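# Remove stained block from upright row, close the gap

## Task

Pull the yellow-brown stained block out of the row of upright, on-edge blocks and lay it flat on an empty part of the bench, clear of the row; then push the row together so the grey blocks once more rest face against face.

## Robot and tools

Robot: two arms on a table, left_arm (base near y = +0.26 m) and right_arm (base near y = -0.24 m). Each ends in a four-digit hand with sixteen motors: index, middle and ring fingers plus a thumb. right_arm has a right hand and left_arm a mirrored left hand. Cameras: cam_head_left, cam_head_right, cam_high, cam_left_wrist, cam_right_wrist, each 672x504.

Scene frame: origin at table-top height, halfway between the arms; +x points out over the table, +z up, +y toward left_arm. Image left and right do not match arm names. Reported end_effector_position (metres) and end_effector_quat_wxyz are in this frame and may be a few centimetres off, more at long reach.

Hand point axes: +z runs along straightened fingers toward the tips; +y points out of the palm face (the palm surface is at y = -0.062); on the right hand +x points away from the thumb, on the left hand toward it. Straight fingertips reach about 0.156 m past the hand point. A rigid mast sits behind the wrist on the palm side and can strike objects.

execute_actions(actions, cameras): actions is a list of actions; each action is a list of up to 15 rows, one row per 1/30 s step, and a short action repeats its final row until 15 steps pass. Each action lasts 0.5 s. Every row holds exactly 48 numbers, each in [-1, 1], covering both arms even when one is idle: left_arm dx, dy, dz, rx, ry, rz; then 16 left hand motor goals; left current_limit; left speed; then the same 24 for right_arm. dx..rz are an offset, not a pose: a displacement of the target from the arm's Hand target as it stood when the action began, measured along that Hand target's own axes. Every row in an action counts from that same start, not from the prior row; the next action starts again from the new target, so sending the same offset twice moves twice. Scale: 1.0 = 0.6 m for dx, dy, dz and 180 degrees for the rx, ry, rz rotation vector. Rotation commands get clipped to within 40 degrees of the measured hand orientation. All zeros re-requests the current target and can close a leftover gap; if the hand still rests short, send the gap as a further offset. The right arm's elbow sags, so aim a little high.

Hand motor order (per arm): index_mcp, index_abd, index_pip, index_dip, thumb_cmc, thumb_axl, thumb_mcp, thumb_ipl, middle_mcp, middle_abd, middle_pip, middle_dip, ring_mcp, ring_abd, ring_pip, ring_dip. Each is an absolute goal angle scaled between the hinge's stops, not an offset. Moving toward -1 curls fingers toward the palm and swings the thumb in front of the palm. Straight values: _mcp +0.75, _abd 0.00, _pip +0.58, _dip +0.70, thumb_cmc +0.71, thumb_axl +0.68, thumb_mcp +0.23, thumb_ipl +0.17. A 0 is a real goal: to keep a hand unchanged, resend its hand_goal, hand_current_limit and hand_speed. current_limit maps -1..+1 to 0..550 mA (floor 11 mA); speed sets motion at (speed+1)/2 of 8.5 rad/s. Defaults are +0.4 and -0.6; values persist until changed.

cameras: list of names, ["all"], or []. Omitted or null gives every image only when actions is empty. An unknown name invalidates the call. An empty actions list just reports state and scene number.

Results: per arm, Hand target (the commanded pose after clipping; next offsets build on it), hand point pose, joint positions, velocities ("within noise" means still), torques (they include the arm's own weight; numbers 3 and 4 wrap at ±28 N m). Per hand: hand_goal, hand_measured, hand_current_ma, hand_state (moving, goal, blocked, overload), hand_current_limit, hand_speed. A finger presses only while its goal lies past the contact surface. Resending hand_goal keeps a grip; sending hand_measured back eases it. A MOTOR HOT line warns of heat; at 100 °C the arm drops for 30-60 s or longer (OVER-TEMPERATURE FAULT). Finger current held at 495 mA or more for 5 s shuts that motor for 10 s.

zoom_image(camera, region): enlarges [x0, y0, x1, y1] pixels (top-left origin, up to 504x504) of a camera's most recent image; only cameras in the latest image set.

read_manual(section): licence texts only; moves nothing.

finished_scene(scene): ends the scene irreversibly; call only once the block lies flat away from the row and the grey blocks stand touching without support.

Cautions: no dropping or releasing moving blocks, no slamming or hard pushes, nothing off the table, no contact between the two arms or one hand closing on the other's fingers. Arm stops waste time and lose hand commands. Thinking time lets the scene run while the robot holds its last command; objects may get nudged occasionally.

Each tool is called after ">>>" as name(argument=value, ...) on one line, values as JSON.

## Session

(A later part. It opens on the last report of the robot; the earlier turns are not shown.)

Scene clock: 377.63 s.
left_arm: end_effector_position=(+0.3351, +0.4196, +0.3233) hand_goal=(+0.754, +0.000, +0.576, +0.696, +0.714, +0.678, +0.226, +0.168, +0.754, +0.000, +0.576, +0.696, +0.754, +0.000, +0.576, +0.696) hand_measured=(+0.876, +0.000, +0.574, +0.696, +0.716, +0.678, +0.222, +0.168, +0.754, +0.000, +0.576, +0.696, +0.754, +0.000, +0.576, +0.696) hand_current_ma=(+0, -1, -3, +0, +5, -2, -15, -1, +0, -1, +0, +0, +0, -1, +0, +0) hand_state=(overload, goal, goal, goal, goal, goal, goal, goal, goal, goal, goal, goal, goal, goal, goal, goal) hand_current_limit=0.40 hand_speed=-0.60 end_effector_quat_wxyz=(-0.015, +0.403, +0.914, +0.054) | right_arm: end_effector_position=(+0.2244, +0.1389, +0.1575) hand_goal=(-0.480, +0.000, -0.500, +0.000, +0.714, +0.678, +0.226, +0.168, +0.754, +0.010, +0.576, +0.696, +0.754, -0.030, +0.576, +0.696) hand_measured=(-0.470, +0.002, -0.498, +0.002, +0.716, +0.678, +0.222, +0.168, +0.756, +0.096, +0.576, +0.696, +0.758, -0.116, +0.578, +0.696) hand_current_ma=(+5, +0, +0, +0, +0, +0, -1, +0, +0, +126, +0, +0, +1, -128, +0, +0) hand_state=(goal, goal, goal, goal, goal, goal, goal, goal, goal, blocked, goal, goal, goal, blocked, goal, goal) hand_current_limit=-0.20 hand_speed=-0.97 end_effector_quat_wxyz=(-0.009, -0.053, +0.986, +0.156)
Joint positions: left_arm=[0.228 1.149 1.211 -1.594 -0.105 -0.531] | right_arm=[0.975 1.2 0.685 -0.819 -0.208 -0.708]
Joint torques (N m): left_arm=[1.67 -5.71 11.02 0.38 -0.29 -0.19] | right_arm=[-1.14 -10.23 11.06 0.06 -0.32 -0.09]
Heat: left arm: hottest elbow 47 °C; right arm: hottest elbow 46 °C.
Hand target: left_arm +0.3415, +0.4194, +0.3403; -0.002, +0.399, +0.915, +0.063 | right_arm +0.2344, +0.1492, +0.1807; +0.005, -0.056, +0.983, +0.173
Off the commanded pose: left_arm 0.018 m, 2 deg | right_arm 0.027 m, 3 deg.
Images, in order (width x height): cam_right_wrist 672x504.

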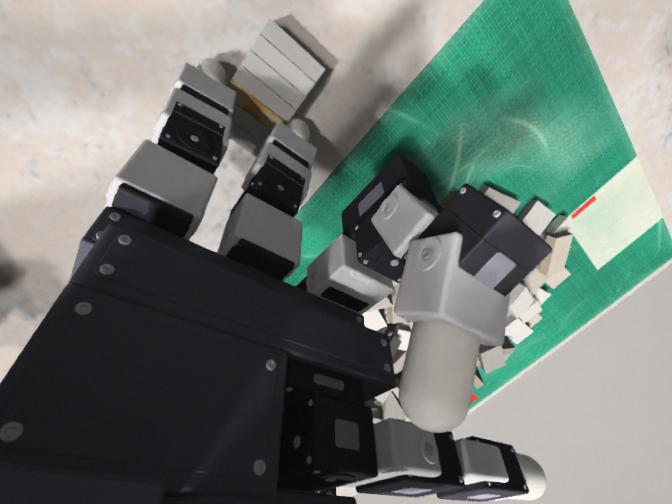

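>>> execute_actions(actions=[[[0,0,0,0,0,0,0.754,0,0.576,0.696,0.714,0.678,0.226,0.168,0.754,0,0.576,0.696,0.754,0,0.576,0.696,0.4,-0.6,-0.007,0.011,-0.0083,-0.0036,-0.003,-0.001,-0.48,0,-0.5,0,0.714,0.678,0.226,0.168,0.754,0.01,0.576,0.696,0.754,-0.03,0.576,0.696,-0.2,-0.97]]], cameras=["cam_right_wrist"])

>>> zoom_image(camera="cam_right_wrist", region=[200, 30, 340, 135])

Scene clock: 389.77 s.
left_arm: end_effector_position=(+0.3351, +0.4196, +0.3233) hand_goal=(+0.754, +0.000, +0.576, +0.696, +0.714, +0.678, +0.226, +0.168, +0.754, +0.000, +0.576, +0.696, +0.754, +0.000, +0.576, +0.696) hand_measured=(+0.876, +0.000, +0.574, +0.696, +0.716, +0.678, +0.222, +0.168, +0.754, +0.000, +0.576, +0.696, +0.754, +0.000, +0.576, +0.696) hand_current_ma=(+0, -1, -3, +0, +5, -2, -15, -1, +0, -1, +0, +0, +0, -1, +0, +0) hand_state=(overload, goal, goal, goal, goal, goal, goal, goal, goal, goal, goal, goal, goal, goal, goal, goal) hand_current_limit=0.40 hand_speed=-0.60 end_effector_quat_wxyz=(-0.015, +0.403, +0.914, +0.054) | right_arm: end_effector_position=(+0.2251, +0.1398, +0.1589) hand_goal=(-0.480, +0.000, -0.500, +0.000, +0.714, +0.678, +0.226, +0.168, +0.754, +0.010, +0.576, +0.696, +0.754, -0.030, +0.576, +0.696) hand_measured=(-0.470, +0.002, -0.498, +0.002, +0.716, +0.678, +0.222, +0.168, +0.758, +0.094, +0.578, +0.696, +0.760, -0.116, +0.578, +0.696) hand_current_ma=(+5, +0, +0, +0, +0, +0, -1, +0, +1, +124, +0, +0, +2, -128, +0, +0) hand_state=(goal, goal, goal, goal, goal, goal, goal, goal, goal, blocked, goal, goal, goal, blocked, goal, goal) hand_current_limit=-0.20 hand_speed=-0.97 end_effector_quat_wxyz=(-0.008, -0.054, +0.986, +0.157)
Joint positions: left_arm=[0.228 1.149 1.211 -1.594 -0.105 -0.531] | right_arm=[0.975 1.2 0.688 -0.819 -0.208 -0.708]
Joint torques (N m): left_arm=[1.73 -5.77 10.99 0.36 -0.28 -0.2] | right_arm=[-0.97 -10.4 12.01 0.09 -0.32 -0.1]
Heat: left arm: hottest elbow 47 °C; right arm: hottest elbow 46 °C.
Hand target: left_arm +0.3415, +0.4194, +0.3403; -0.002, +0.399, +0.915, +0.063 | right_arm +0.2379, +0.1542, +0.1878; +0.010, -0.057, +0.982, +0.179
Off the commanded pose: left_arm 0.018 m, 2 deg | right_arm 0.035 m, 3 deg.
Images, in order (width x height): cam_right_wrist 672x504.

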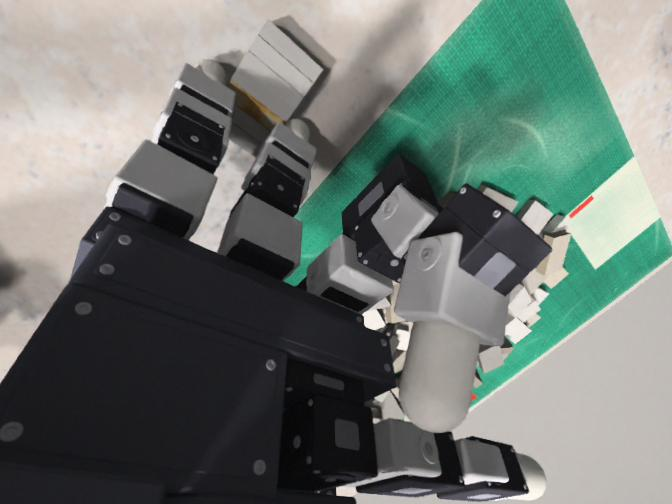

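Scaled by 3.600 from the camera's 672x504 image, which has a finer 960x720 frame.

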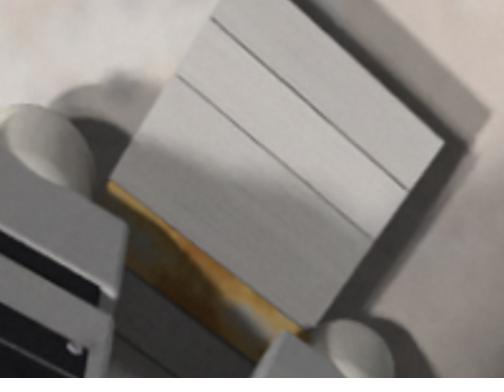

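>>> execute_actions(actions=[[[0,0,0,0,0,0,0.754,0,0.576,0.696,0.714,0.678,0.226,0.168,0.754,0,0.576,0.696,0.754,0,0.576,0.696,0.4,-0.6,-0.0007,0.0058,-0.0156,0,0,0,-0.48,0,-0.5,0,0.714,0.678,0.226,0.168,0.754,0.01,0.576,0.696,0.754,-0.03,0.576,0.696,-0.2,-0.97]]], cameras=["cam_right_wrist"])

>>> zoom_image(camera="cam_right_wrist", region=[200, 30, 340, 135])

Scene clock: 401.90 s.
left_arm: end_effector_position=(+0.3351, +0.4196, +0.3233) hand_goal=(+0.754, +0.000, +0.576, +0.696, +0.714, +0.678, +0.226, +0.168, +0.754, +0.000, +0.576, +0.696, +0.754, +0.000, +0.576, +0.696) hand_measured=(+0.876, +0.000, +0.574, +0.696, +0.716, +0.678, +0.222, +0.168, +0.754, +0.000, +0.576, +0.696, +0.754, +0.000, +0.576, +0.696) hand_current_ma=(+0, -1, -3, +0, +5, -2, -15, -1, +0, -1, +0, +0, +0, -1, +0, +0) hand_state=(overload, goal, goal, goal, goal, goal, goal, goal, goal, goal, goal, goal, goal, goal, goal, goal) hand_current_limit=0.40 hand_speed=-0.60 end_effector_quat_wxyz=(-0.015, +0.403, +0.914, +0.054) | right_arm: end_effector_position=(+0.2265, +0.1418, +0.1716) hand_goal=(-0.480, +0.000, -0.500, +0.000, +0.714, +0.678, +0.226, +0.168, +0.754, +0.010, +0.576, +0.696, +0.754, -0.030, +0.576, +0.696) hand_measured=(-0.470, +0.002, -0.498, +0.002, +0.716, +0.678, +0.222, +0.168, +0.762, +0.094, +0.580, +0.696, +0.764, -0.116, +0.580, +0.696) hand_current_ma=(+5, +0, +0, +0, +0, +0, -1, +0, +3, +124, +1, +0, +4, -128, +1, +0) hand_state=(goal, goal, goal, goal, goal, goal, goal, goal, goal, blocked, goal, goal, goal, blocked, goal, goal) hand_current_limit=-0.20 hand_speed=-0.97 end_effector_quat_wxyz=(-0.006, -0.054, +0.986, +0.160)
Joint positions: left_arm=[0.228 1.149 1.211 -1.594 -0.105 -0.531] | right_arm=[0.975 1.184 0.711 -0.851 -0.208 -0.708]
Joint torques (N m): left_arm=[1.67 -5.77 11 0.38 -0.29 -0.19] | right_arm=[-1.08 -10.05 11.92 0.1 -0.32 -0.1]
Heat: left arm: hottest elbow 47 °C; right arm: hottest elbow 49 °C.
Hand target: left_arm +0.3415, +0.4194, +0.3403; -0.002, +0.399, +0.915, +0.063 | right_arm +0.2379, +0.1541, +0.1979; +0.010, -0.057, +0.982, +0.179
Off the commanded pose: left_arm 0.018 m, 2 deg | right_arm 0.031 m, 3 deg.
Images, in order (width x height): cam_right_wrist 672x504.

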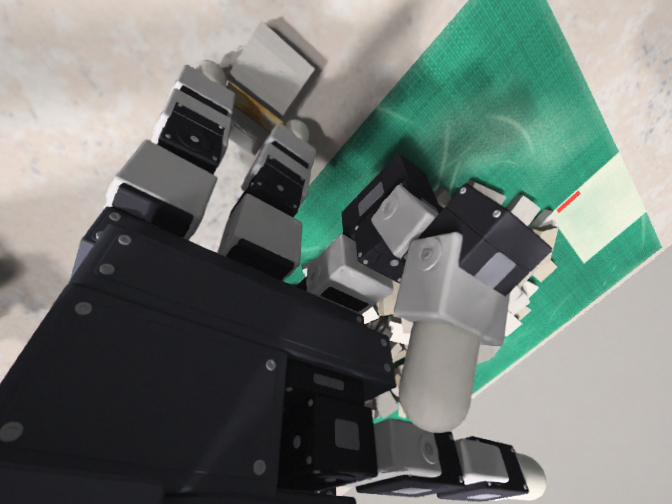

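Scaled by 3.600 from the camera's 672x504 image, which has a finer 960x720 frame.

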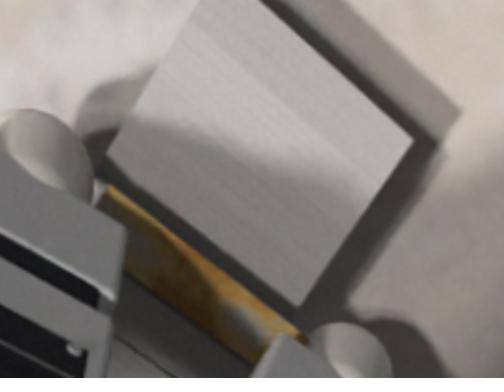

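>>> execute_actions(actions=[[[0,0,0,0,0,0,0.754,0,0.576,0.696,0.714,0.678,0.226,0.168,0.754,0,0.576,0.696,0.754,0,0.576,0.696,0.4,-0.6,-0.0008,0.0055,-0.0192,0,0,0,-0.48,0,-0.5,0,0.714,0.678,0.226,0.168,0.754,0.01,0.576,0.696,0.754,-0.03,0.576,0.696,-0.2,-0.97]],[[0,0,0,0,0,0,0.754,0,0.576,0.696,0.714,0.678,0.226,0.168,0.754,0,0.576,0.696,0.754,0,0.576,0.696,0.4,-0.6,-0.0008,0.0055,-0.0192,0,0,0,-0.48,0,-0.5,0,0.714,0.678,0.226,0.168,0.754,0.01,0.576,0.696,0.754,-0.03,0.576,0.696,-0.2,-0.97]]], cameras=["cam_right_wrist", "cam_left_wrist"])

>>> zoom_image(camera="cam_right_wrist", region=[190, 20, 340, 135])

>>> zoom_image(camera="cam_left_wrist", region=[510, 110, 640, 210])

Scene clock: 415.47 s.
left_arm: end_effector_position=(+0.3351, +0.4196, +0.3233) hand_goal=(+0.754, +0.000, +0.576, +0.696, +0.714, +0.678, +0.226, +0.168, +0.754, +0.000, +0.576, +0.696, +0.754, +0.000, +0.576, +0.696) hand_measured=(+0.876, +0.000, +0.574, +0.696, +0.716, +0.678, +0.222, +0.168, +0.754, +0.000, +0.576, +0.696, +0.754, +0.000, +0.576, +0.696) hand_current_ma=(+0, -1, -3, +0, +5, -2, -15, -1, +0, -1, +0, +0, +0, -1, +0, +0) hand_state=(overload, goal, goal, goal, goal, goal, goal, goal, goal, goal, goal, goal, goal, goal, goal, goal) hand_current_limit=0.40 hand_speed=-0.60 end_effector_quat_wxyz=(-0.015, +0.403, +0.914, +0.054) | right_arm: end_effector_position=(+0.2277, +0.1430, +0.1966) hand_goal=(-0.480, +0.000, -0.500, +0.000, +0.714, +0.678, +0.226, +0.168, +0.754, +0.010, +0.576, +0.696, +0.754, -0.030, +0.576, +0.696) hand_measured=(-0.470, +0.002, -0.498, +0.002, +0.716, +0.678, +0.222, +0.168, +0.760, +0.094, +0.580, +0.696, +0.764, -0.116, +0.580, +0.696) hand_current_ma=(+5, +0, +0, +0, +0, +0, -1, +0, +2, +124, +1, +0, +4, -128, +1, +0) hand_state=(goal, goal, goal, goal, goal, goal, goal, goal, goal, blocked, goal, goal, goal, blocked, goal, goal) hand_current_limit=-0.20 hand_speed=-0.97 end_effector_quat_wxyz=(-0.004, -0.055, +0.985, +0.162)
Joint positions: left_arm=[0.228 1.149 1.211 -1.594 -0.105 -0.531] | right_arm=[0.973 1.152 0.756 -0.923 -0.208 -0.71]
Joint torques (N m): left_arm=[1.67 -5.71 11 0.38 -0.29 -0.2] | right_arm=[-1.32 -9.76 12.07 -0.06 -0.36 -0.11]
Heat: left arm: hottest elbow 47 °C; right arm: hottest elbow 51 °C.
Hand target: left_arm +0.3415, +0.4194, +0.3403; -0.002, +0.399, +0.915, +0.063 | right_arm +0.2382, +0.1522, +0.2216; +0.010, -0.057, +0.982, +0.179
Off the commanded pose: left_arm 0.018 m, 2 deg | right_arm 0.029 m, 3 deg.
Images, in order (width x height): cam_left_wrist 672x504, cam_right_wrist 672x504.

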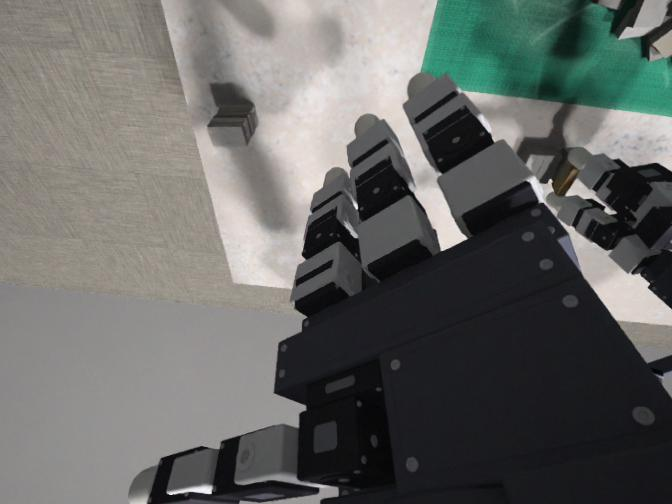

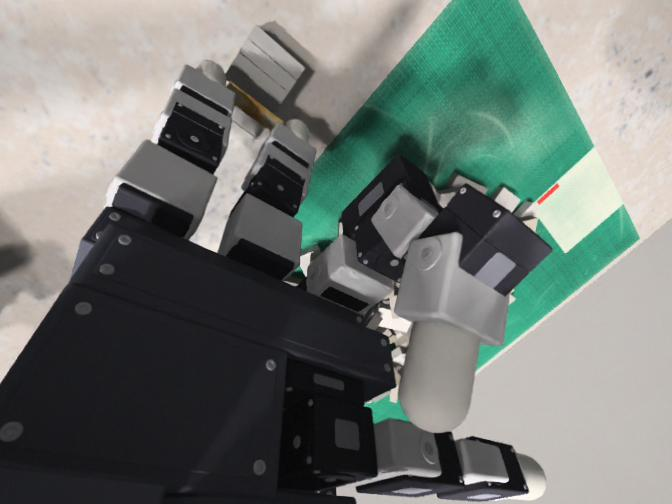

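Scaled by 3.360 from the camera's 672x504 image, which has a finer 960x720 frame.

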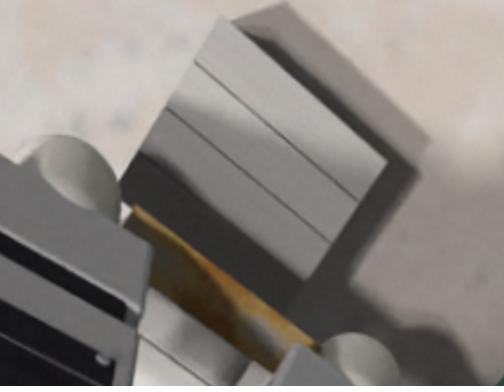

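Scaled by 3.877 from the camera's 672x504 image, which has a finer 960x720 frame.

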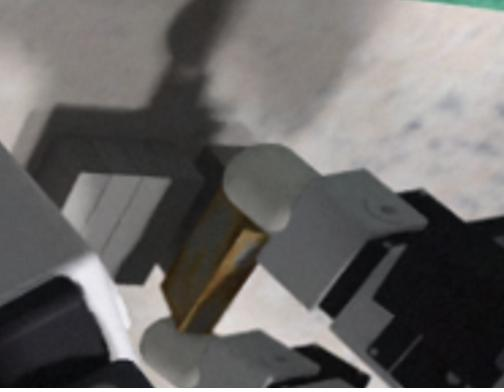

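>>> execute_actions(actions=[[[0,0,0,0,0,0,0.754,0,0.576,0.696,0.714,0.678,0.226,0.168,0.754,0,0.576,0.696,0.754,0,0.576,0.696,0.4,-0.6,-0.0013,0.0117,-0.0312,0,0,0,-0.48,0,-0.5,0,0.714,0.678,0.226,0.168,0.754,0.01,0.576,0.696,0.754,-0.03,0.576,0.696,-0.2,-0.97]],[[0,0,0,0,0,0,0.754,0,0.576,0.696,0.714,0.678,0.226,0.168,0.754,0,0.576,0.696,0.754,0,0.576,0.696,0.4,-0.6,-0.0013,0.0117,-0.0312,0,0,0,-0.48,0,-0.5,0,0.714,0.678,0.226,0.168,0.754,0.01,0.576,0.696,0.754,-0.03,0.576,0.696,-0.2,-0.97]],[[0,0,0,0,0,0,0.754,0,0.576,0.696,0.714,0.678,0.226,0.168,0.754,0,0.576,0.696,0.754,0,0.576,0.696,0.4,-0.6,-0.0013,0.0117,-0.0312,0,0,0,-0.48,0,-0.5,0,0.714,0.678,0.226,0.168,0.754,0.01,0.576,0.696,0.754,-0.03,0.576,0.696,-0.2,-0.97]]], cameras=["cam_right_wrist", "cam_high", "cam_head_left"])

>>> zoom_image(camera="cam_right_wrist", region=[190, 10, 350, 135])

>>> zoom_image(camera="cam_high", region=[440, 250, 520, 330])

Scene clock: 443.33 s.
left_arm: end_effector_position=(+0.3351, +0.4196, +0.3233) hand_goal=(+0.754, +0.000, +0.576, +0.696, +0.714, +0.678, +0.226, +0.168, +0.754, +0.000, +0.576, +0.696, +0.754, +0.000, +0.576, +0.696) hand_measured=(+0.876, +0.000, +0.574, +0.696, +0.716, +0.678, +0.222, +0.168, +0.754, +0.000, +0.576, +0.696, +0.754, +0.000, +0.576, +0.696) hand_current_ma=(+0, -1, -3, +0, +5, -2, -15, -1, +0, -1, +0, +0, +0, -1, +0, +0) hand_state=(overload, goal, goal, goal, goal, goal, goal, goal, goal, goal, goal, goal, goal, goal, goal, goal) hand_current_limit=0.40 hand_speed=-0.60 end_effector_quat_wxyz=(-0.015, +0.403, +0.914, +0.054) | right_arm: end_effector_position=(+0.2296, +0.1458, +0.2568) hand_goal=(-0.480, +0.000, -0.500, +0.000, +0.714, +0.678, +0.226, +0.168, +0.754, +0.010, +0.576, +0.696, +0.754, -0.030, +0.576, +0.696) hand_measured=(-0.470, +0.002, -0.498, +0.002, +0.716, +0.678, +0.222, +0.168, +0.758, +0.094, +0.578, +0.696, +0.762, -0.116, +0.580, +0.696) hand_current_ma=(+5, +0, +0, +0, +0, +0, -1, +0, +1, +124, +0, +0, +3, -128, +1, +0) hand_state=(goal, goal, goal, goal, goal, goal, goal, goal, goal, blocked, goal, goal, goal, blocked, goal, goal) hand_current_limit=-0.20 hand_speed=-0.97 end_effector_quat_wxyz=(-0.003, -0.055, +0.985, +0.163)
Joint positions: left_arm=[0.228 1.149 1.211 -1.594 -0.105 -0.531] | right_arm=[0.973 1.105 0.887 -1.099 -0.209 -0.71]
Joint torques (N m): left_arm=[1.61 -5.77 10.97 0.35 -0.29 -0.19] | right_arm=[-1.14 -9.47 12.52 0.01 -0.34 -0.11]
Heat: left arm: hottest elbow 47 °C; right arm: hottest elbow 51 °C.
Hand target: left_arm +0.3415, +0.4194, +0.3403; -0.002, +0.399, +0.915, +0.063 | right_arm +0.2381, +0.1522, +0.2818; +0.010, -0.057, +0.982, +0.179
Off the commanded pose: left_arm 0.018 m, 2 deg | right_arm 0.027 m, 2 deg.
Images, in order (width x height): cam_head_left 672x504, cam_high 672x504, cam_right_wrist 672x504.

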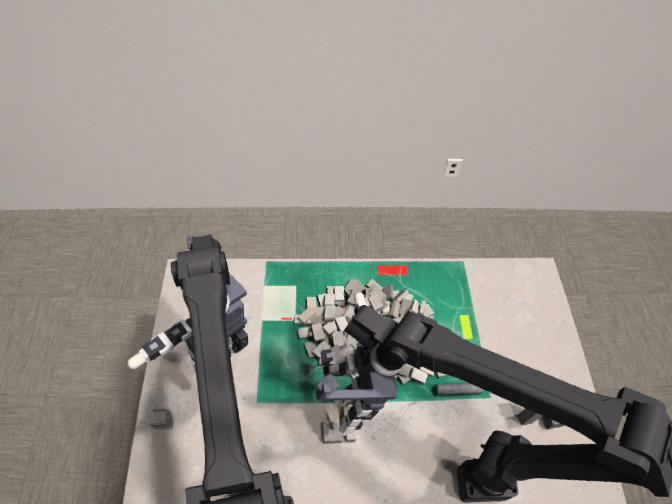

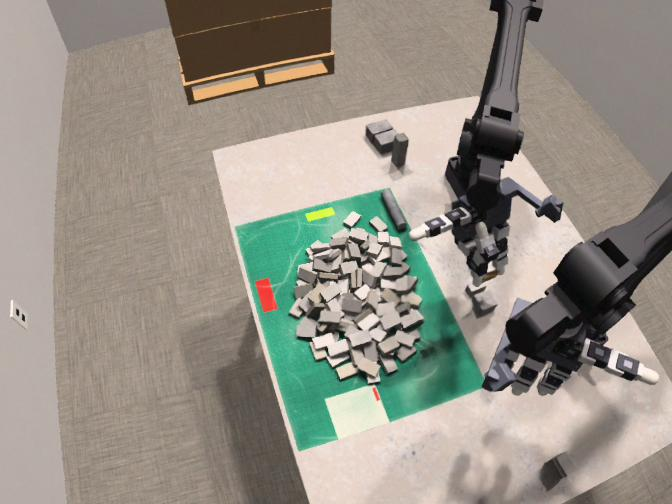

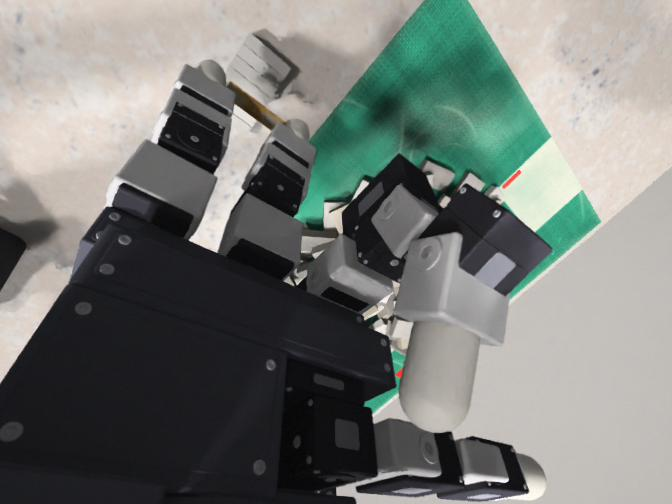

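Scaled by 3.150 from the camera's 672x504 image, which has a finer 960x720 frame.

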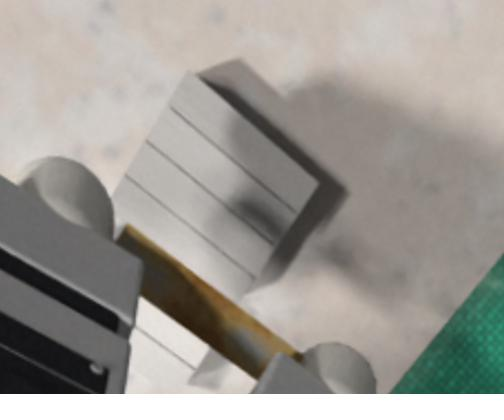

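Scaled by 6.300 from the camera's 672x504 image, which has a finer 960x720 frame.

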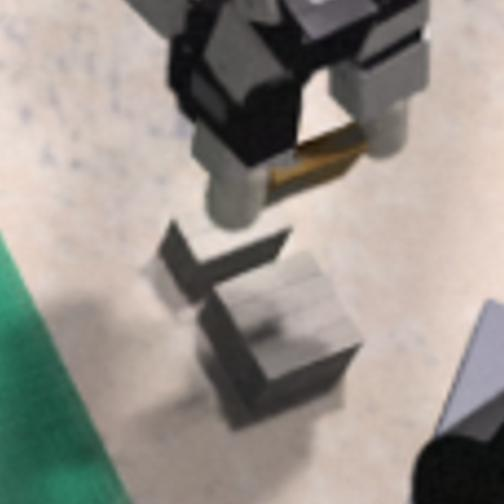

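>>> execute_actions(actions=[[[0,0,0,0,0,0,0.754,0,0.576,0.696,0.714,0.678,0.226,0.168,0.754,0,0.576,0.696,0.754,0,0.576,0.696,0.4,-0.6,0.0173,-0.0765,-0.0294,0,0,0,-0.48,0,-0.5,0,0.714,0.678,0.226,0.168,0.754,0.01,0.576,0.696,0.754,-0.03,0.576,0.696,-0.2,-0.97]],[[0,0,0,0,0,0,0.754,0,0.576,0.696,0.714,0.678,0.226,0.168,0.754,0,0.576,0.696,0.754,0,0.576,0.696,0.4,-0.6,0.0173,-0.0765,-0.0294,0,0,0,-0.48,0,-0.5,0,0.714,0.678,0.226,0.168,0.754,0.01,0.576,0.696,0.754,-0.03,0.576,0.696,-0.2,-0.97]],[[0,0,0,0,0,0,0.754,0,0.576,0.696,0.714,0.678,0.226,0.168,0.754,0,0.576,0.696,0.754,0,0.576,0.696,0.4,-0.6,0.0173,-0.0765,-0.0294,0,0,0,-0.48,0,-0.5,0,0.714,0.678,0.226,0.168,0.754,0.01,0.576,0.696,0.754,-0.03,0.576,0.696,-0.2,-0.97]]], cameras=["cam_right_wrist", "cam_high"])

>>> zoom_image(camera="cam_right_wrist", region=[190, 10, 350, 135])

>>> zoom_image(camera="cam_high", region=[420, 200, 520, 330])

Scene clock: 460.40 s.
left_arm: end_effector_position=(+0.3351, +0.4196, +0.3233) hand_goal=(+0.754, +0.000, +0.576, +0.696, +0.714, +0.678, +0.226, +0.168, +0.754, +0.000, +0.576, +0.696, +0.754, +0.000, +0.576, +0.696) hand_measured=(+0.876, +0.000, +0.574, +0.696, +0.716, +0.678, +0.222, +0.168, +0.754, +0.000, +0.576, +0.696, +0.754, +0.000, +0.576, +0.696) hand_current_ma=(+0, -1, -3, +0, +5, -2, -15, -1, +0, -1, +0, +0, +0, -1, +0, +0) hand_state=(overload, goal, goal, goal, goal, goal, goal, goal, goal, goal, goal, goal, goal, goal, goal, goal) hand_current_limit=0.40 hand_speed=-0.60 end_effector_quat_wxyz=(-0.015, +0.403, +0.914, +0.054) | right_arm: end_effector_position=(+0.2247, +0.0009, +0.2784) hand_goal=(-0.480, +0.000, -0.500, +0.000, +0.714, +0.678, +0.226, +0.168, +0.754, +0.010, +0.576, +0.696, +0.754, -0.030, +0.576, +0.696) hand_measured=(-0.470, +0.002, -0.498, +0.002, +0.716, +0.678, +0.222, +0.168, +0.760, +0.090, +0.578, +0.696, +0.764, -0.116, +0.580, +0.696) hand_current_ma=(+5, +0, +0, +0, +0, +0, -1, +0, +2, +112, +0, +0, +4, -128, +1, +0) hand_state=(goal, goal, goal, goal, goal, goal, goal, goal, goal, blocked, goal, goal, goal, blocked, goal, goal) hand_current_limit=-0.20 hand_speed=-0.97 end_effector_quat_wxyz=(+0.013, -0.051, +0.982, +0.179)
Joint positions: left_arm=[0.228 1.149 1.211 -1.594 -0.105 -0.531] | right_arm=[0.555 0.772 0.748 -1.354 -0.306 -1.118]
Joint torques (N m): left_arm=[1.73 -5.83 11 0.38 -0.28 -0.2] | right_arm=[-0.44 -2.96 9.99 -0.09 -0.55 -0.11]
Heat: left arm: hottest elbow 47 °C; right arm: hottest elbow 50 °C.
Hand target: left_arm +0.3415, +0.4194, +0.3403; -0.002, +0.399, +0.915, +0.063 | right_arm +0.2231, +0.0021, +0.2816; +0.010, -0.057, +0.982, +0.179
Off the commanded pose: left_arm 0.018 m, 2 deg | right_arm 0.004 m, 1 deg.
Images, in order (width x height): cam_high 672x504, cam_right_wrist 672x504.

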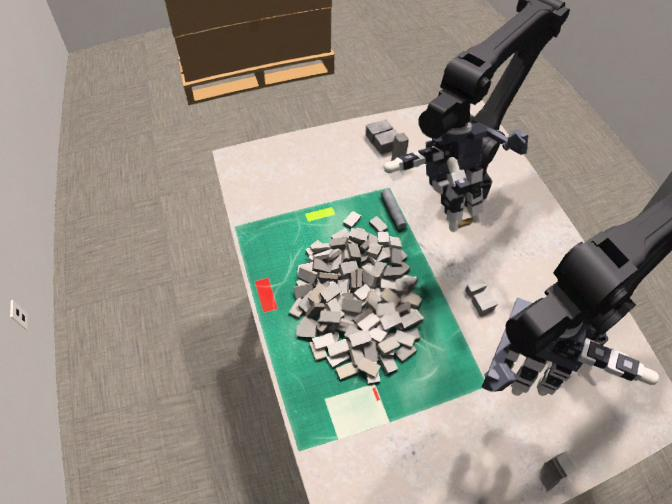

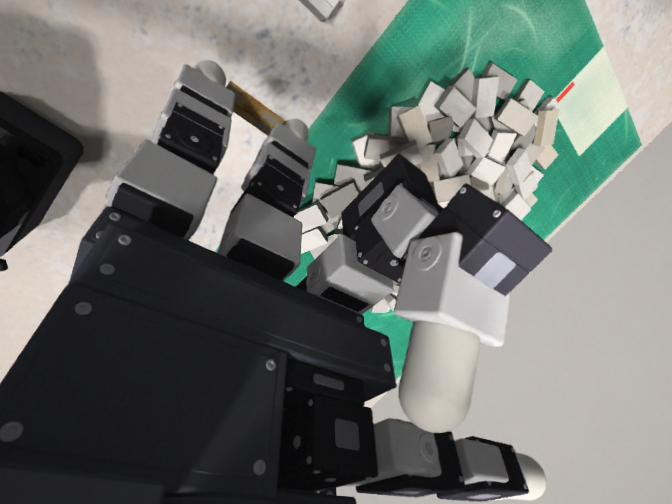

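Scaled by 3.150 from the camera's 672x504 image, which has a finer 960x720 frame.

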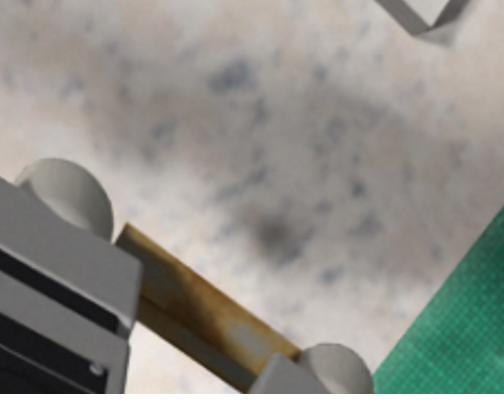

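Scaled by 3.877 from the camera's 672x504 image, which has a finer 960x720 frame.

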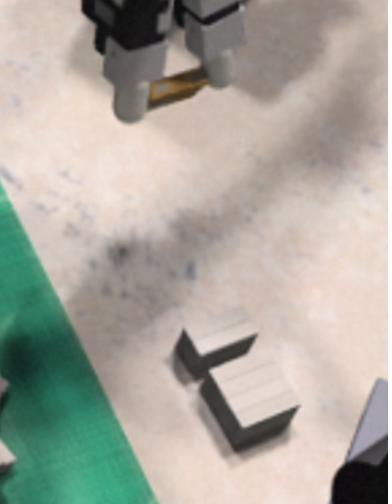

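>>> execute_actions(actions=[[[0,0,0,0,0,0,0.754,0,0.576,0.696,0.714,0.678,0.226,0.168,0.754,0,0.576,0.696,0.754,0,0.576,0.696,0.4,-0.6,0.0027,-0.0234,0.0623,0,0,0,-0.48,0,-0.5,0,0.714,0.678,0.226,0.168,0.754,0.01,0.576,0.696,0.754,-0.03,0.576,0.696,-0.2,-0.97]],[[0,0,0,0,0,0,0.754,0,0.576,0.696,0.714,0.678,0.226,0.168,0.754,0,0.576,0.696,0.754,0,0.576,0.696,0.4,-0.6,0.0027,-0.0234,0.0623,0,0,0,-0.48,0,-0.5,0,0.714,0.678,0.226,0.168,0.754,0.01,0.576,0.696,0.754,-0.03,0.576,0.696,-0.2,-0.97]],[[0,0,0,0,0,0,0.754,0,0.576,0.696,0.714,0.678,0.226,0.168,0.754,0,0.576,0.696,0.754,0,0.576,0.696,0.4,-0.6,0.0017,-0.0146,0.039,0,0,0,-0.48,0,-0.5,0,0.714,0.678,0.226,0.168,0.754,0.01,0.576,0.696,0.754,-0.03,0.576,0.696,-0.2,-0.97]]], cameras=["cam_right_wrist", "cam_high"])

>>> zoom_image(camera="cam_right_wrist", region=[190, 10, 350, 135])

>>> zoom_image(camera="cam_high", region=[420, 180, 520, 280])

Scene clock: 480.37 s.
left_arm: end_effector_position=(+0.3351, +0.4196, +0.3233) hand_goal=(+0.754, +0.000, +0.576, +0.696, +0.714, +0.678, +0.226, +0.168, +0.754, +0.000, +0.576, +0.696, +0.754, +0.000, +0.576, +0.696) hand_measured=(+0.876, +0.000, +0.574, +0.696, +0.716, +0.678, +0.222, +0.168, +0.754, +0.000, +0.576, +0.696, +0.754, +0.000, +0.576, +0.696) hand_current_ma=(+0, -1, -3, +0, +5, -2, -15, -1, +0, -1, +0, +0, +0, -1, +0, +0) hand_state=(overload, goal, goal, goal, goal, goal, goal, goal, goal, goal, goal, goal, goal, goal, goal, goal) hand_current_limit=0.40 hand_speed=-0.60 end_effector_quat_wxyz=(-0.015, +0.403, +0.914, +0.054) | right_arm: end_effector_position=(+0.2197, -0.0011, +0.1739) hand_goal=(-0.480, +0.000, -0.500, +0.000, +0.714, +0.678, +0.226, +0.168, +0.754, +0.010, +0.576, +0.696, +0.754, -0.030, +0.576, +0.696) hand_measured=(-0.470, +0.002, -0.498, +0.002, +0.716, +0.678, +0.222, +0.168, +0.758, +0.086, +0.578, +0.696, +0.762, -0.116, +0.580, +0.696) hand_current_ma=(+4, +0, +0, +0, +0, +0, -1, +0, +1, +104, +0, +0, +3, -128, +1, +0) hand_state=(goal, goal, goal, goal, goal, goal, goal, goal, goal, blocked, goal, goal, goal, blocked, goal, goal) hand_current_limit=-0.20 hand_speed=-0.97 end_effector_quat_wxyz=(+0.003, -0.052, +0.983, +0.176)
Joint positions: left_arm=[0.228 1.149 1.211 -1.594 -0.105 -0.531] | right_arm=[0.555 0.836 0.5 -1.063 -0.31 -1.123]
Joint torques (N m): left_arm=[1.61 -5.83 10.99 0.36 -0.29 -0.2] | right_arm=[-0.38 -2.9 9.02 0.76 -0.42 -0.08]
Heat: left arm: hottest elbow 47 °C; right arm: hottest elbow 50 °C.
Hand target: left_arm +0.3415, +0.4194, +0.3403; -0.002, +0.399, +0.915, +0.063 | right_arm +0.2230, +0.0021, +0.1767; +0.010, -0.057, +0.982, +0.179
Off the commanded pose: left_arm 0.018 m, 2 deg | right_arm 0.005 m, 1 deg.
Images, in order (width x height): cam_high 672x504, cam_right_wrist 672x504.

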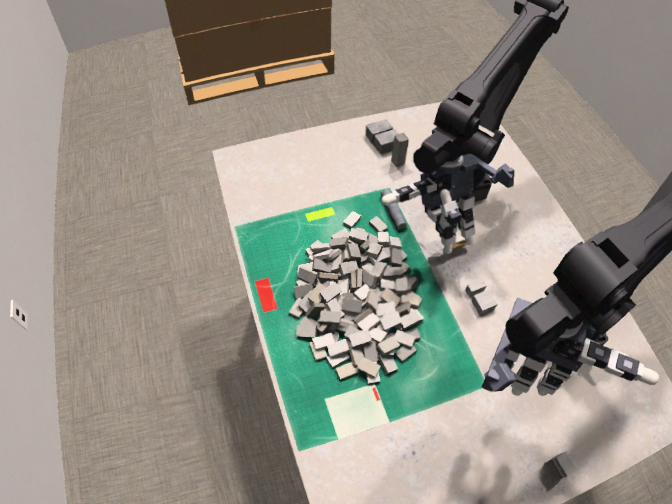

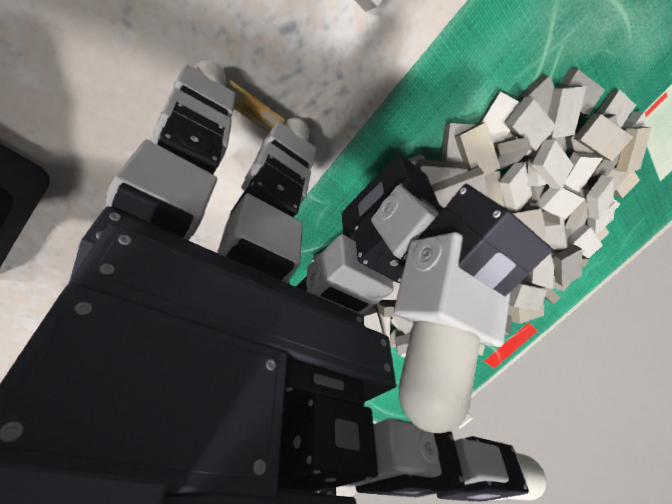

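Scaled by 3.150 from the camera's 672x504 image, which has a finer 960x720 frame.

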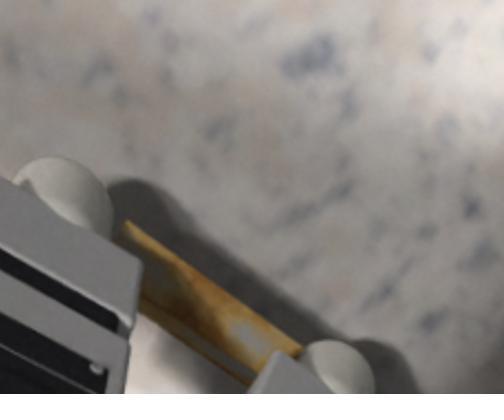

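Scaled by 5.040 from the camera's 672x504 image, which has a finer 960x720 frame.

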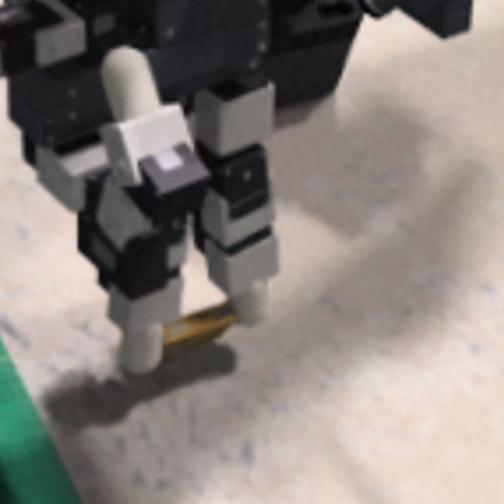

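>>> execute_actions(actions=[[[0,0,0,0,0,0,0.754,0,0.576,0.696,0.714,0.678,0.226,0.168,0.754,0,0.576,0.696,0.754,0,0.576,0.696,0.4,-0.6,0.0008,-0.0071,0.019,0,0,0,-0.48,0,-0.5,0,0.714,0.678,0.226,0.168,0.754,0.01,0.576,0.696,0.754,-0.03,0.576,0.696,-0.2,-0.97]]], cameras=["cam_right_wrist"])

>>> zoom_image(camera="cam_right_wrist", region=[190, 10, 350, 135])

Scene clock: 495.13 s.
left_arm: end_effector_position=(+0.3351, +0.4196, +0.3233) hand_goal=(+0.754, +0.000, +0.576, +0.696, +0.714, +0.678, +0.226, +0.168, +0.754, +0.000, +0.576, +0.696, +0.754, +0.000, +0.576, +0.696) hand_measured=(+0.876, +0.000, +0.574, +0.696, +0.716, +0.678, +0.222, +0.168, +0.754, +0.000, +0.576, +0.696, +0.754, +0.000, +0.576, +0.696) hand_current_ma=(+0, -1, -3, +0, +5, -2, -15, -1, +0, -1, +0, +0, +0, -1, +0, +0) hand_state=(overload, goal, goal, goal, goal, goal, goal, goal, goal, goal, goal, goal, goal, goal, goal, goal) hand_current_limit=0.40 hand_speed=-0.60 end_effector_quat_wxyz=(-0.015, +0.403, +0.914, +0.054) | right_arm: end_effector_position=(+0.2209, -0.0003, +0.1642) hand_goal=(-0.480, +0.000, -0.500, +0.000, +0.714, +0.678, +0.226, +0.168, +0.754, +0.010, +0.576, +0.696, +0.754, -0.030, +0.576, +0.696) hand_measured=(-0.470, +0.002, -0.498, +0.002, +0.716, +0.678, +0.222, +0.168, +0.758, +0.086, +0.578, +0.696, +0.762, -0.116, +0.580, +0.696) hand_current_ma=(+4, +0, +0, +0, +0, +0, -1, +0, +1, +104, +0, +0, +3, -128, +1, +0) hand_state=(goal, goal, goal, goal, goal, goal, goal, goal, goal, blocked, goal, goal, goal, blocked, goal, goal) hand_current_limit=-0.20 hand_speed=-0.97 end_effector_quat_wxyz=(+0.006, -0.052, +0.983, +0.177)
Joint positions: left_arm=[0.228 1.149 1.211 -1.594 -0.105 -0.531] | right_arm=[0.555 0.851 0.478 -1.019 -0.31 -1.123]
Joint torques (N m): left_arm=[1.55 -5.77 10.99 0.36 -0.28 -0.2] | right_arm=[-0.38 -2.73 8.66 0.77 -0.42 -0.07]
Heat: left arm: hottest elbow 47 °C; right arm: hottest elbow 49 °C.
Hand target: left_arm +0.3415, +0.4194, +0.3403; -0.002, +0.399, +0.915, +0.063 | right_arm +0.2231, +0.0022, +0.1646; +0.010, -0.057, +0.982, +0.179
Off the commanded pose: left_arm 0.018 m, 2 deg | right_arm 0.003 m, 1 deg.
Images, in order (width x height): cam_right_wrist 672x504.

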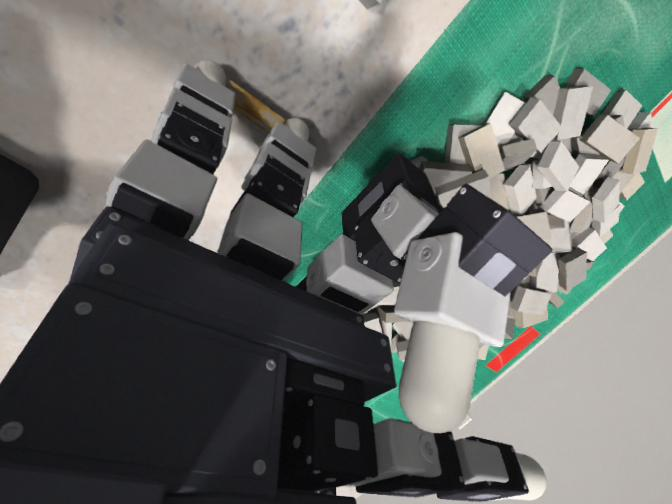

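Scaled by 3.150 from the camera's 672x504 image, which has a finer 960x720 frame.

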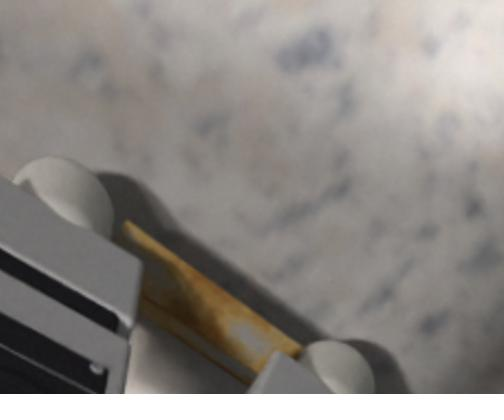

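>>> execute_actions(actions=[[[0,0,0,0,0,0,0.754,0,0.576,0.696,0.714,0.678,0.226,0.168,0.754,0,0.576,0.696,0.754,0,0.576,0.696,0.4,-0.6,0.0005,-0.0242,-0.002,0,0,0,-0.48,0,-0.5,0,0.714,0.678,0.226,0.168,0.754,0.01,0.576,0.696,0.754,-0.03,0.576,0.696,-0.2,-0.97]]], cameras=["cam_right_wrist"])

>>> zoom_image(camera="cam_right_wrist", region=[190, 10, 350, 135])

Scene clock: 503.90 s.
left_arm: end_effector_position=(+0.3351, +0.4196, +0.3233) hand_goal=(+0.754, +0.000, +0.576, +0.696, +0.714, +0.678, +0.226, +0.168, +0.754, +0.000, +0.576, +0.696, +0.754, +0.000, +0.576, +0.696) hand_measured=(+0.876, +0.000, +0.574, +0.696, +0.716, +0.678, +0.222, +0.168, +0.754, +0.000, +0.576, +0.696, +0.754, +0.000, +0.576, +0.696) hand_current_ma=(+0, -1, -3, +0, +5, -2, -15, -1, +0, -1, +0, +0, +0, -1, +0, +0) hand_state=(overload, goal, goal, goal, goal, goal, goal, goal, goal, goal, goal, goal, goal, goal, goal, goal) hand_current_limit=0.40 hand_speed=-0.60 end_effector_quat_wxyz=(-0.015, +0.403, +0.914, +0.054) | right_arm: end_effector_position=(+0.2240, -0.0105, +0.1607) hand_goal=(-0.480, +0.000, -0.500, +0.000, +0.714, +0.678, +0.226, +0.168, +0.754, +0.010, +0.576, +0.696, +0.754, -0.030, +0.576, +0.696) hand_measured=(-0.470, +0.002, -0.498, +0.002, +0.716, +0.678, +0.222, +0.168, +0.758, +0.086, +0.578, +0.696, +0.750, -0.116, +0.574, +0.696) hand_current_ma=(+4, +0, +0, +0, +0, +0, -1, +0, +1, +104, +0, +0, -1, -128, +0, +0) hand_state=(goal, goal, goal, goal, goal, goal, goal, goal, goal, blocked, goal, goal, goal, blocked, goal, goal) hand_current_limit=-0.20 hand_speed=-0.97 end_effector_quat_wxyz=(+0.008, -0.054, +0.982, +0.180)
Joint positions: left_arm=[0.228 1.149 1.211 -1.594 -0.105 -0.531] | right_arm=[0.496 0.851 0.466 -1.02 -0.324 -1.186]
Joint torques (N m): left_arm=[1.55 -5.71 11 0.35 -0.29 -0.2] | right_arm=[-1.03 -3.55 8.39 0.14 -0.36 -0.14]
Heat: left arm: hottest elbow 47 °C; right arm: hottest elbow 49 °C.
Hand target: left_arm +0.3415, +0.4194, +0.3403; -0.002, +0.399, +0.915, +0.063 | right_arm +0.2245, -0.0118, +0.1607; +0.010, -0.057, +0.982, +0.179
Off the commanded pose: left_arm 0.018 m, 2 deg | right_arm 0.001 m, 0 deg.
Images, in order (width x height): cam_right_wrist 672x504.

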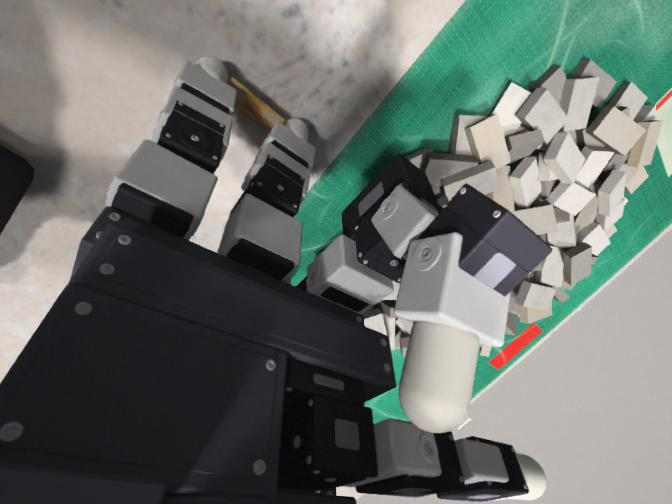

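Scaled by 3.150 from the camera's 672x504 image, which has a finer 960x720 frame.

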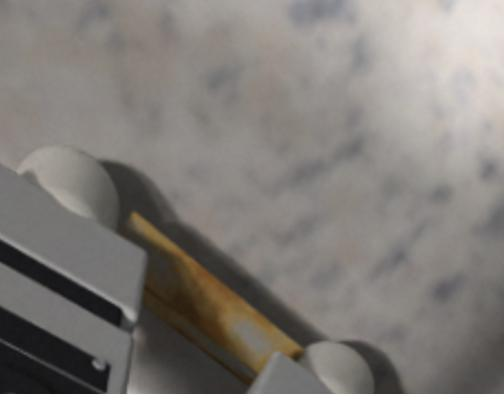

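>>> execute_actions(actions=[[[0,0,0,0,0,0,0.754,0,0.576,0.696,0.714,0.678,0.226,0.168,0.754,0,0.576,0.696,0.754,0,0.576,0.696,0.4,-0.6,0.0005,-0.0242,-0.002,0,0,0,-0.48,0,-0.5,0,0.714,0.678,0.226,0.168,0.754,0.01,0.576,0.696,0.754,-0.03,0.576,0.696,-0.2,-0.97]],[[0,0,0,0,0,0,0.754,0,0.576,0.696,0.714,0.678,0.226,0.168,0.754,0,0.576,0.696,0.754,0,0.576,0.696,0.4,-0.6,0.0005,-0.0192,0.003,0,0,0,-0.48,0,-0.5,0,0.714,0.678,0.226,0.168,0.754,0.01,0.576,0.696,0.754,-0.03,0.576,0.696,-0.2,-0.97]]], cameras=["cam_right_wrist", "cam_high"])

>>> zoom_image(camera="cam_right_wrist", region=[190, 10, 350, 135])

>>> zoom_image(camera="cam_high", region=[420, 190, 500, 270])

Scene clock: 516.20 s.
left_arm: end_effector_position=(+0.3351, +0.4196, +0.3233) hand_goal=(+0.754, +0.000, +0.576, +0.696, +0.714, +0.678, +0.226, +0.168, +0.754, +0.000, +0.576, +0.696, +0.754, +0.000, +0.576, +0.696) hand_measured=(+0.876, +0.000, +0.574, +0.696, +0.716, +0.678, +0.222, +0.168, +0.754, +0.000, +0.576, +0.696, +0.754, +0.000, +0.576, +0.696) hand_current_ma=(+0, -1, -3, +0, +5, -2, -15, -1, +0, -1, +0, +0, +0, -1, +0, +0) hand_state=(overload, goal, goal, goal, goal, goal, goal, goal, goal, goal, goal, goal, goal, goal, goal, goal) hand_current_limit=0.40 hand_speed=-0.60 end_effector_quat_wxyz=(-0.015, +0.403, +0.914, +0.054) | right_arm: end_effector_position=(+0.2265, -0.0317, +0.1551) hand_goal=(-0.480, +0.000, -0.500, +0.000, +0.714, +0.678, +0.226, +0.168, +0.754, +0.010, +0.576, +0.696, +0.754, -0.030, +0.576, +0.696) hand_measured=(-0.470, +0.002, -0.498, +0.002, +0.716, +0.678, +0.222, +0.168, +0.746, +0.084, +0.568, +0.694, +0.736, -0.120, +0.566, +0.692) hand_current_ma=(+4, +0, +0, +0, +0, +0, -1, +0, -3, +99, -3, +0, -12, -135, -4, -1) hand_state=(goal, goal, goal, goal, goal, goal, goal, goal, goal, blocked, goal, goal, goal, blocked, goal, goal) hand_current_limit=-0.20 hand_speed=-0.97 end_effector_quat_wxyz=(+0.008, -0.058, +0.981, +0.186)
Joint positions: left_arm=[0.228 1.149 1.211 -1.594 -0.105 -0.531] | right_arm=[0.377 0.851 0.447 -1.04 -0.352 -1.318]
Joint torques (N m): left_arm=[1.67 -5.89 10.97 0.39 -0.3 -0.19] | right_arm=[-1.26 -3.37 7.65 0.27 -0.04 -0.13]
Heat: left arm: hottest elbow 47 °C; right arm: hottest elbow 48 °C.
Hand target: left_arm +0.3415, +0.4194, +0.3403; -0.002, +0.399, +0.915, +0.063 | right_arm +0.2267, -0.0358, +0.1508; +0.010, -0.057, +0.982, +0.179
Off the commanded pose: left_arm 0.018 m, 2 deg | right_arm 0.006 m, 1 deg.
Images, in order (width x height): cam_high 672x504, cam_right_wrist 672x504.

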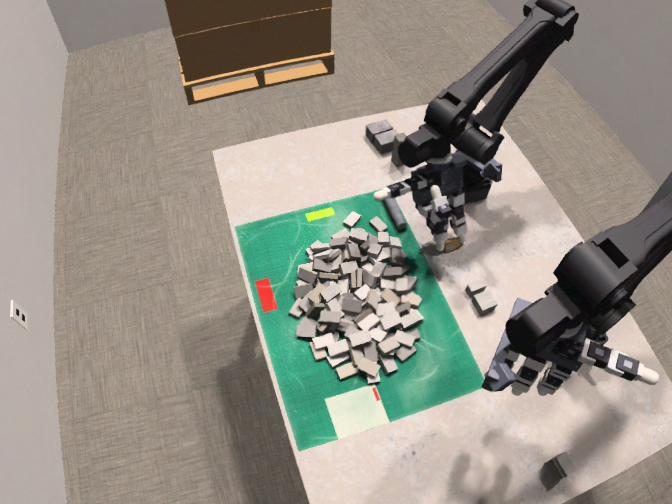

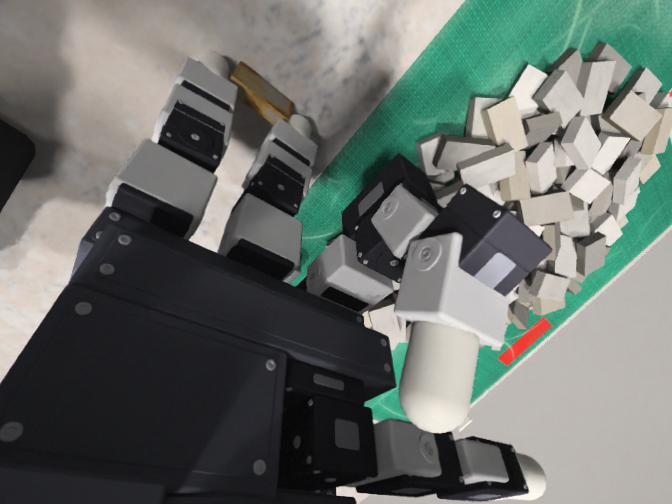

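Scaled by 3.150 from the camera's 672x504 image, which has a finer 960x720 frame.

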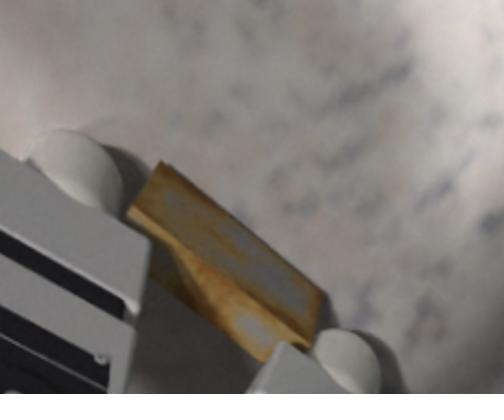

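Scaled by 6.300 from the camera's 672x504 image, which has a finer 960x720 frame.

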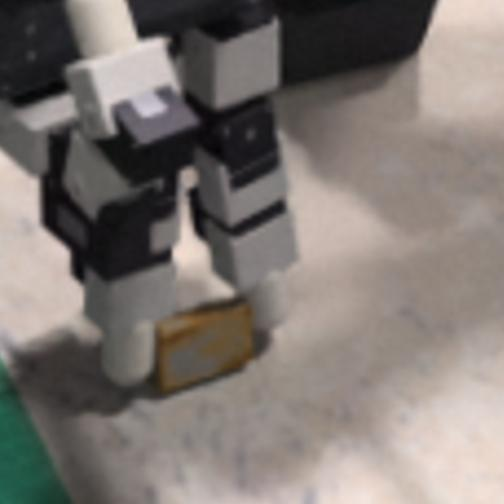

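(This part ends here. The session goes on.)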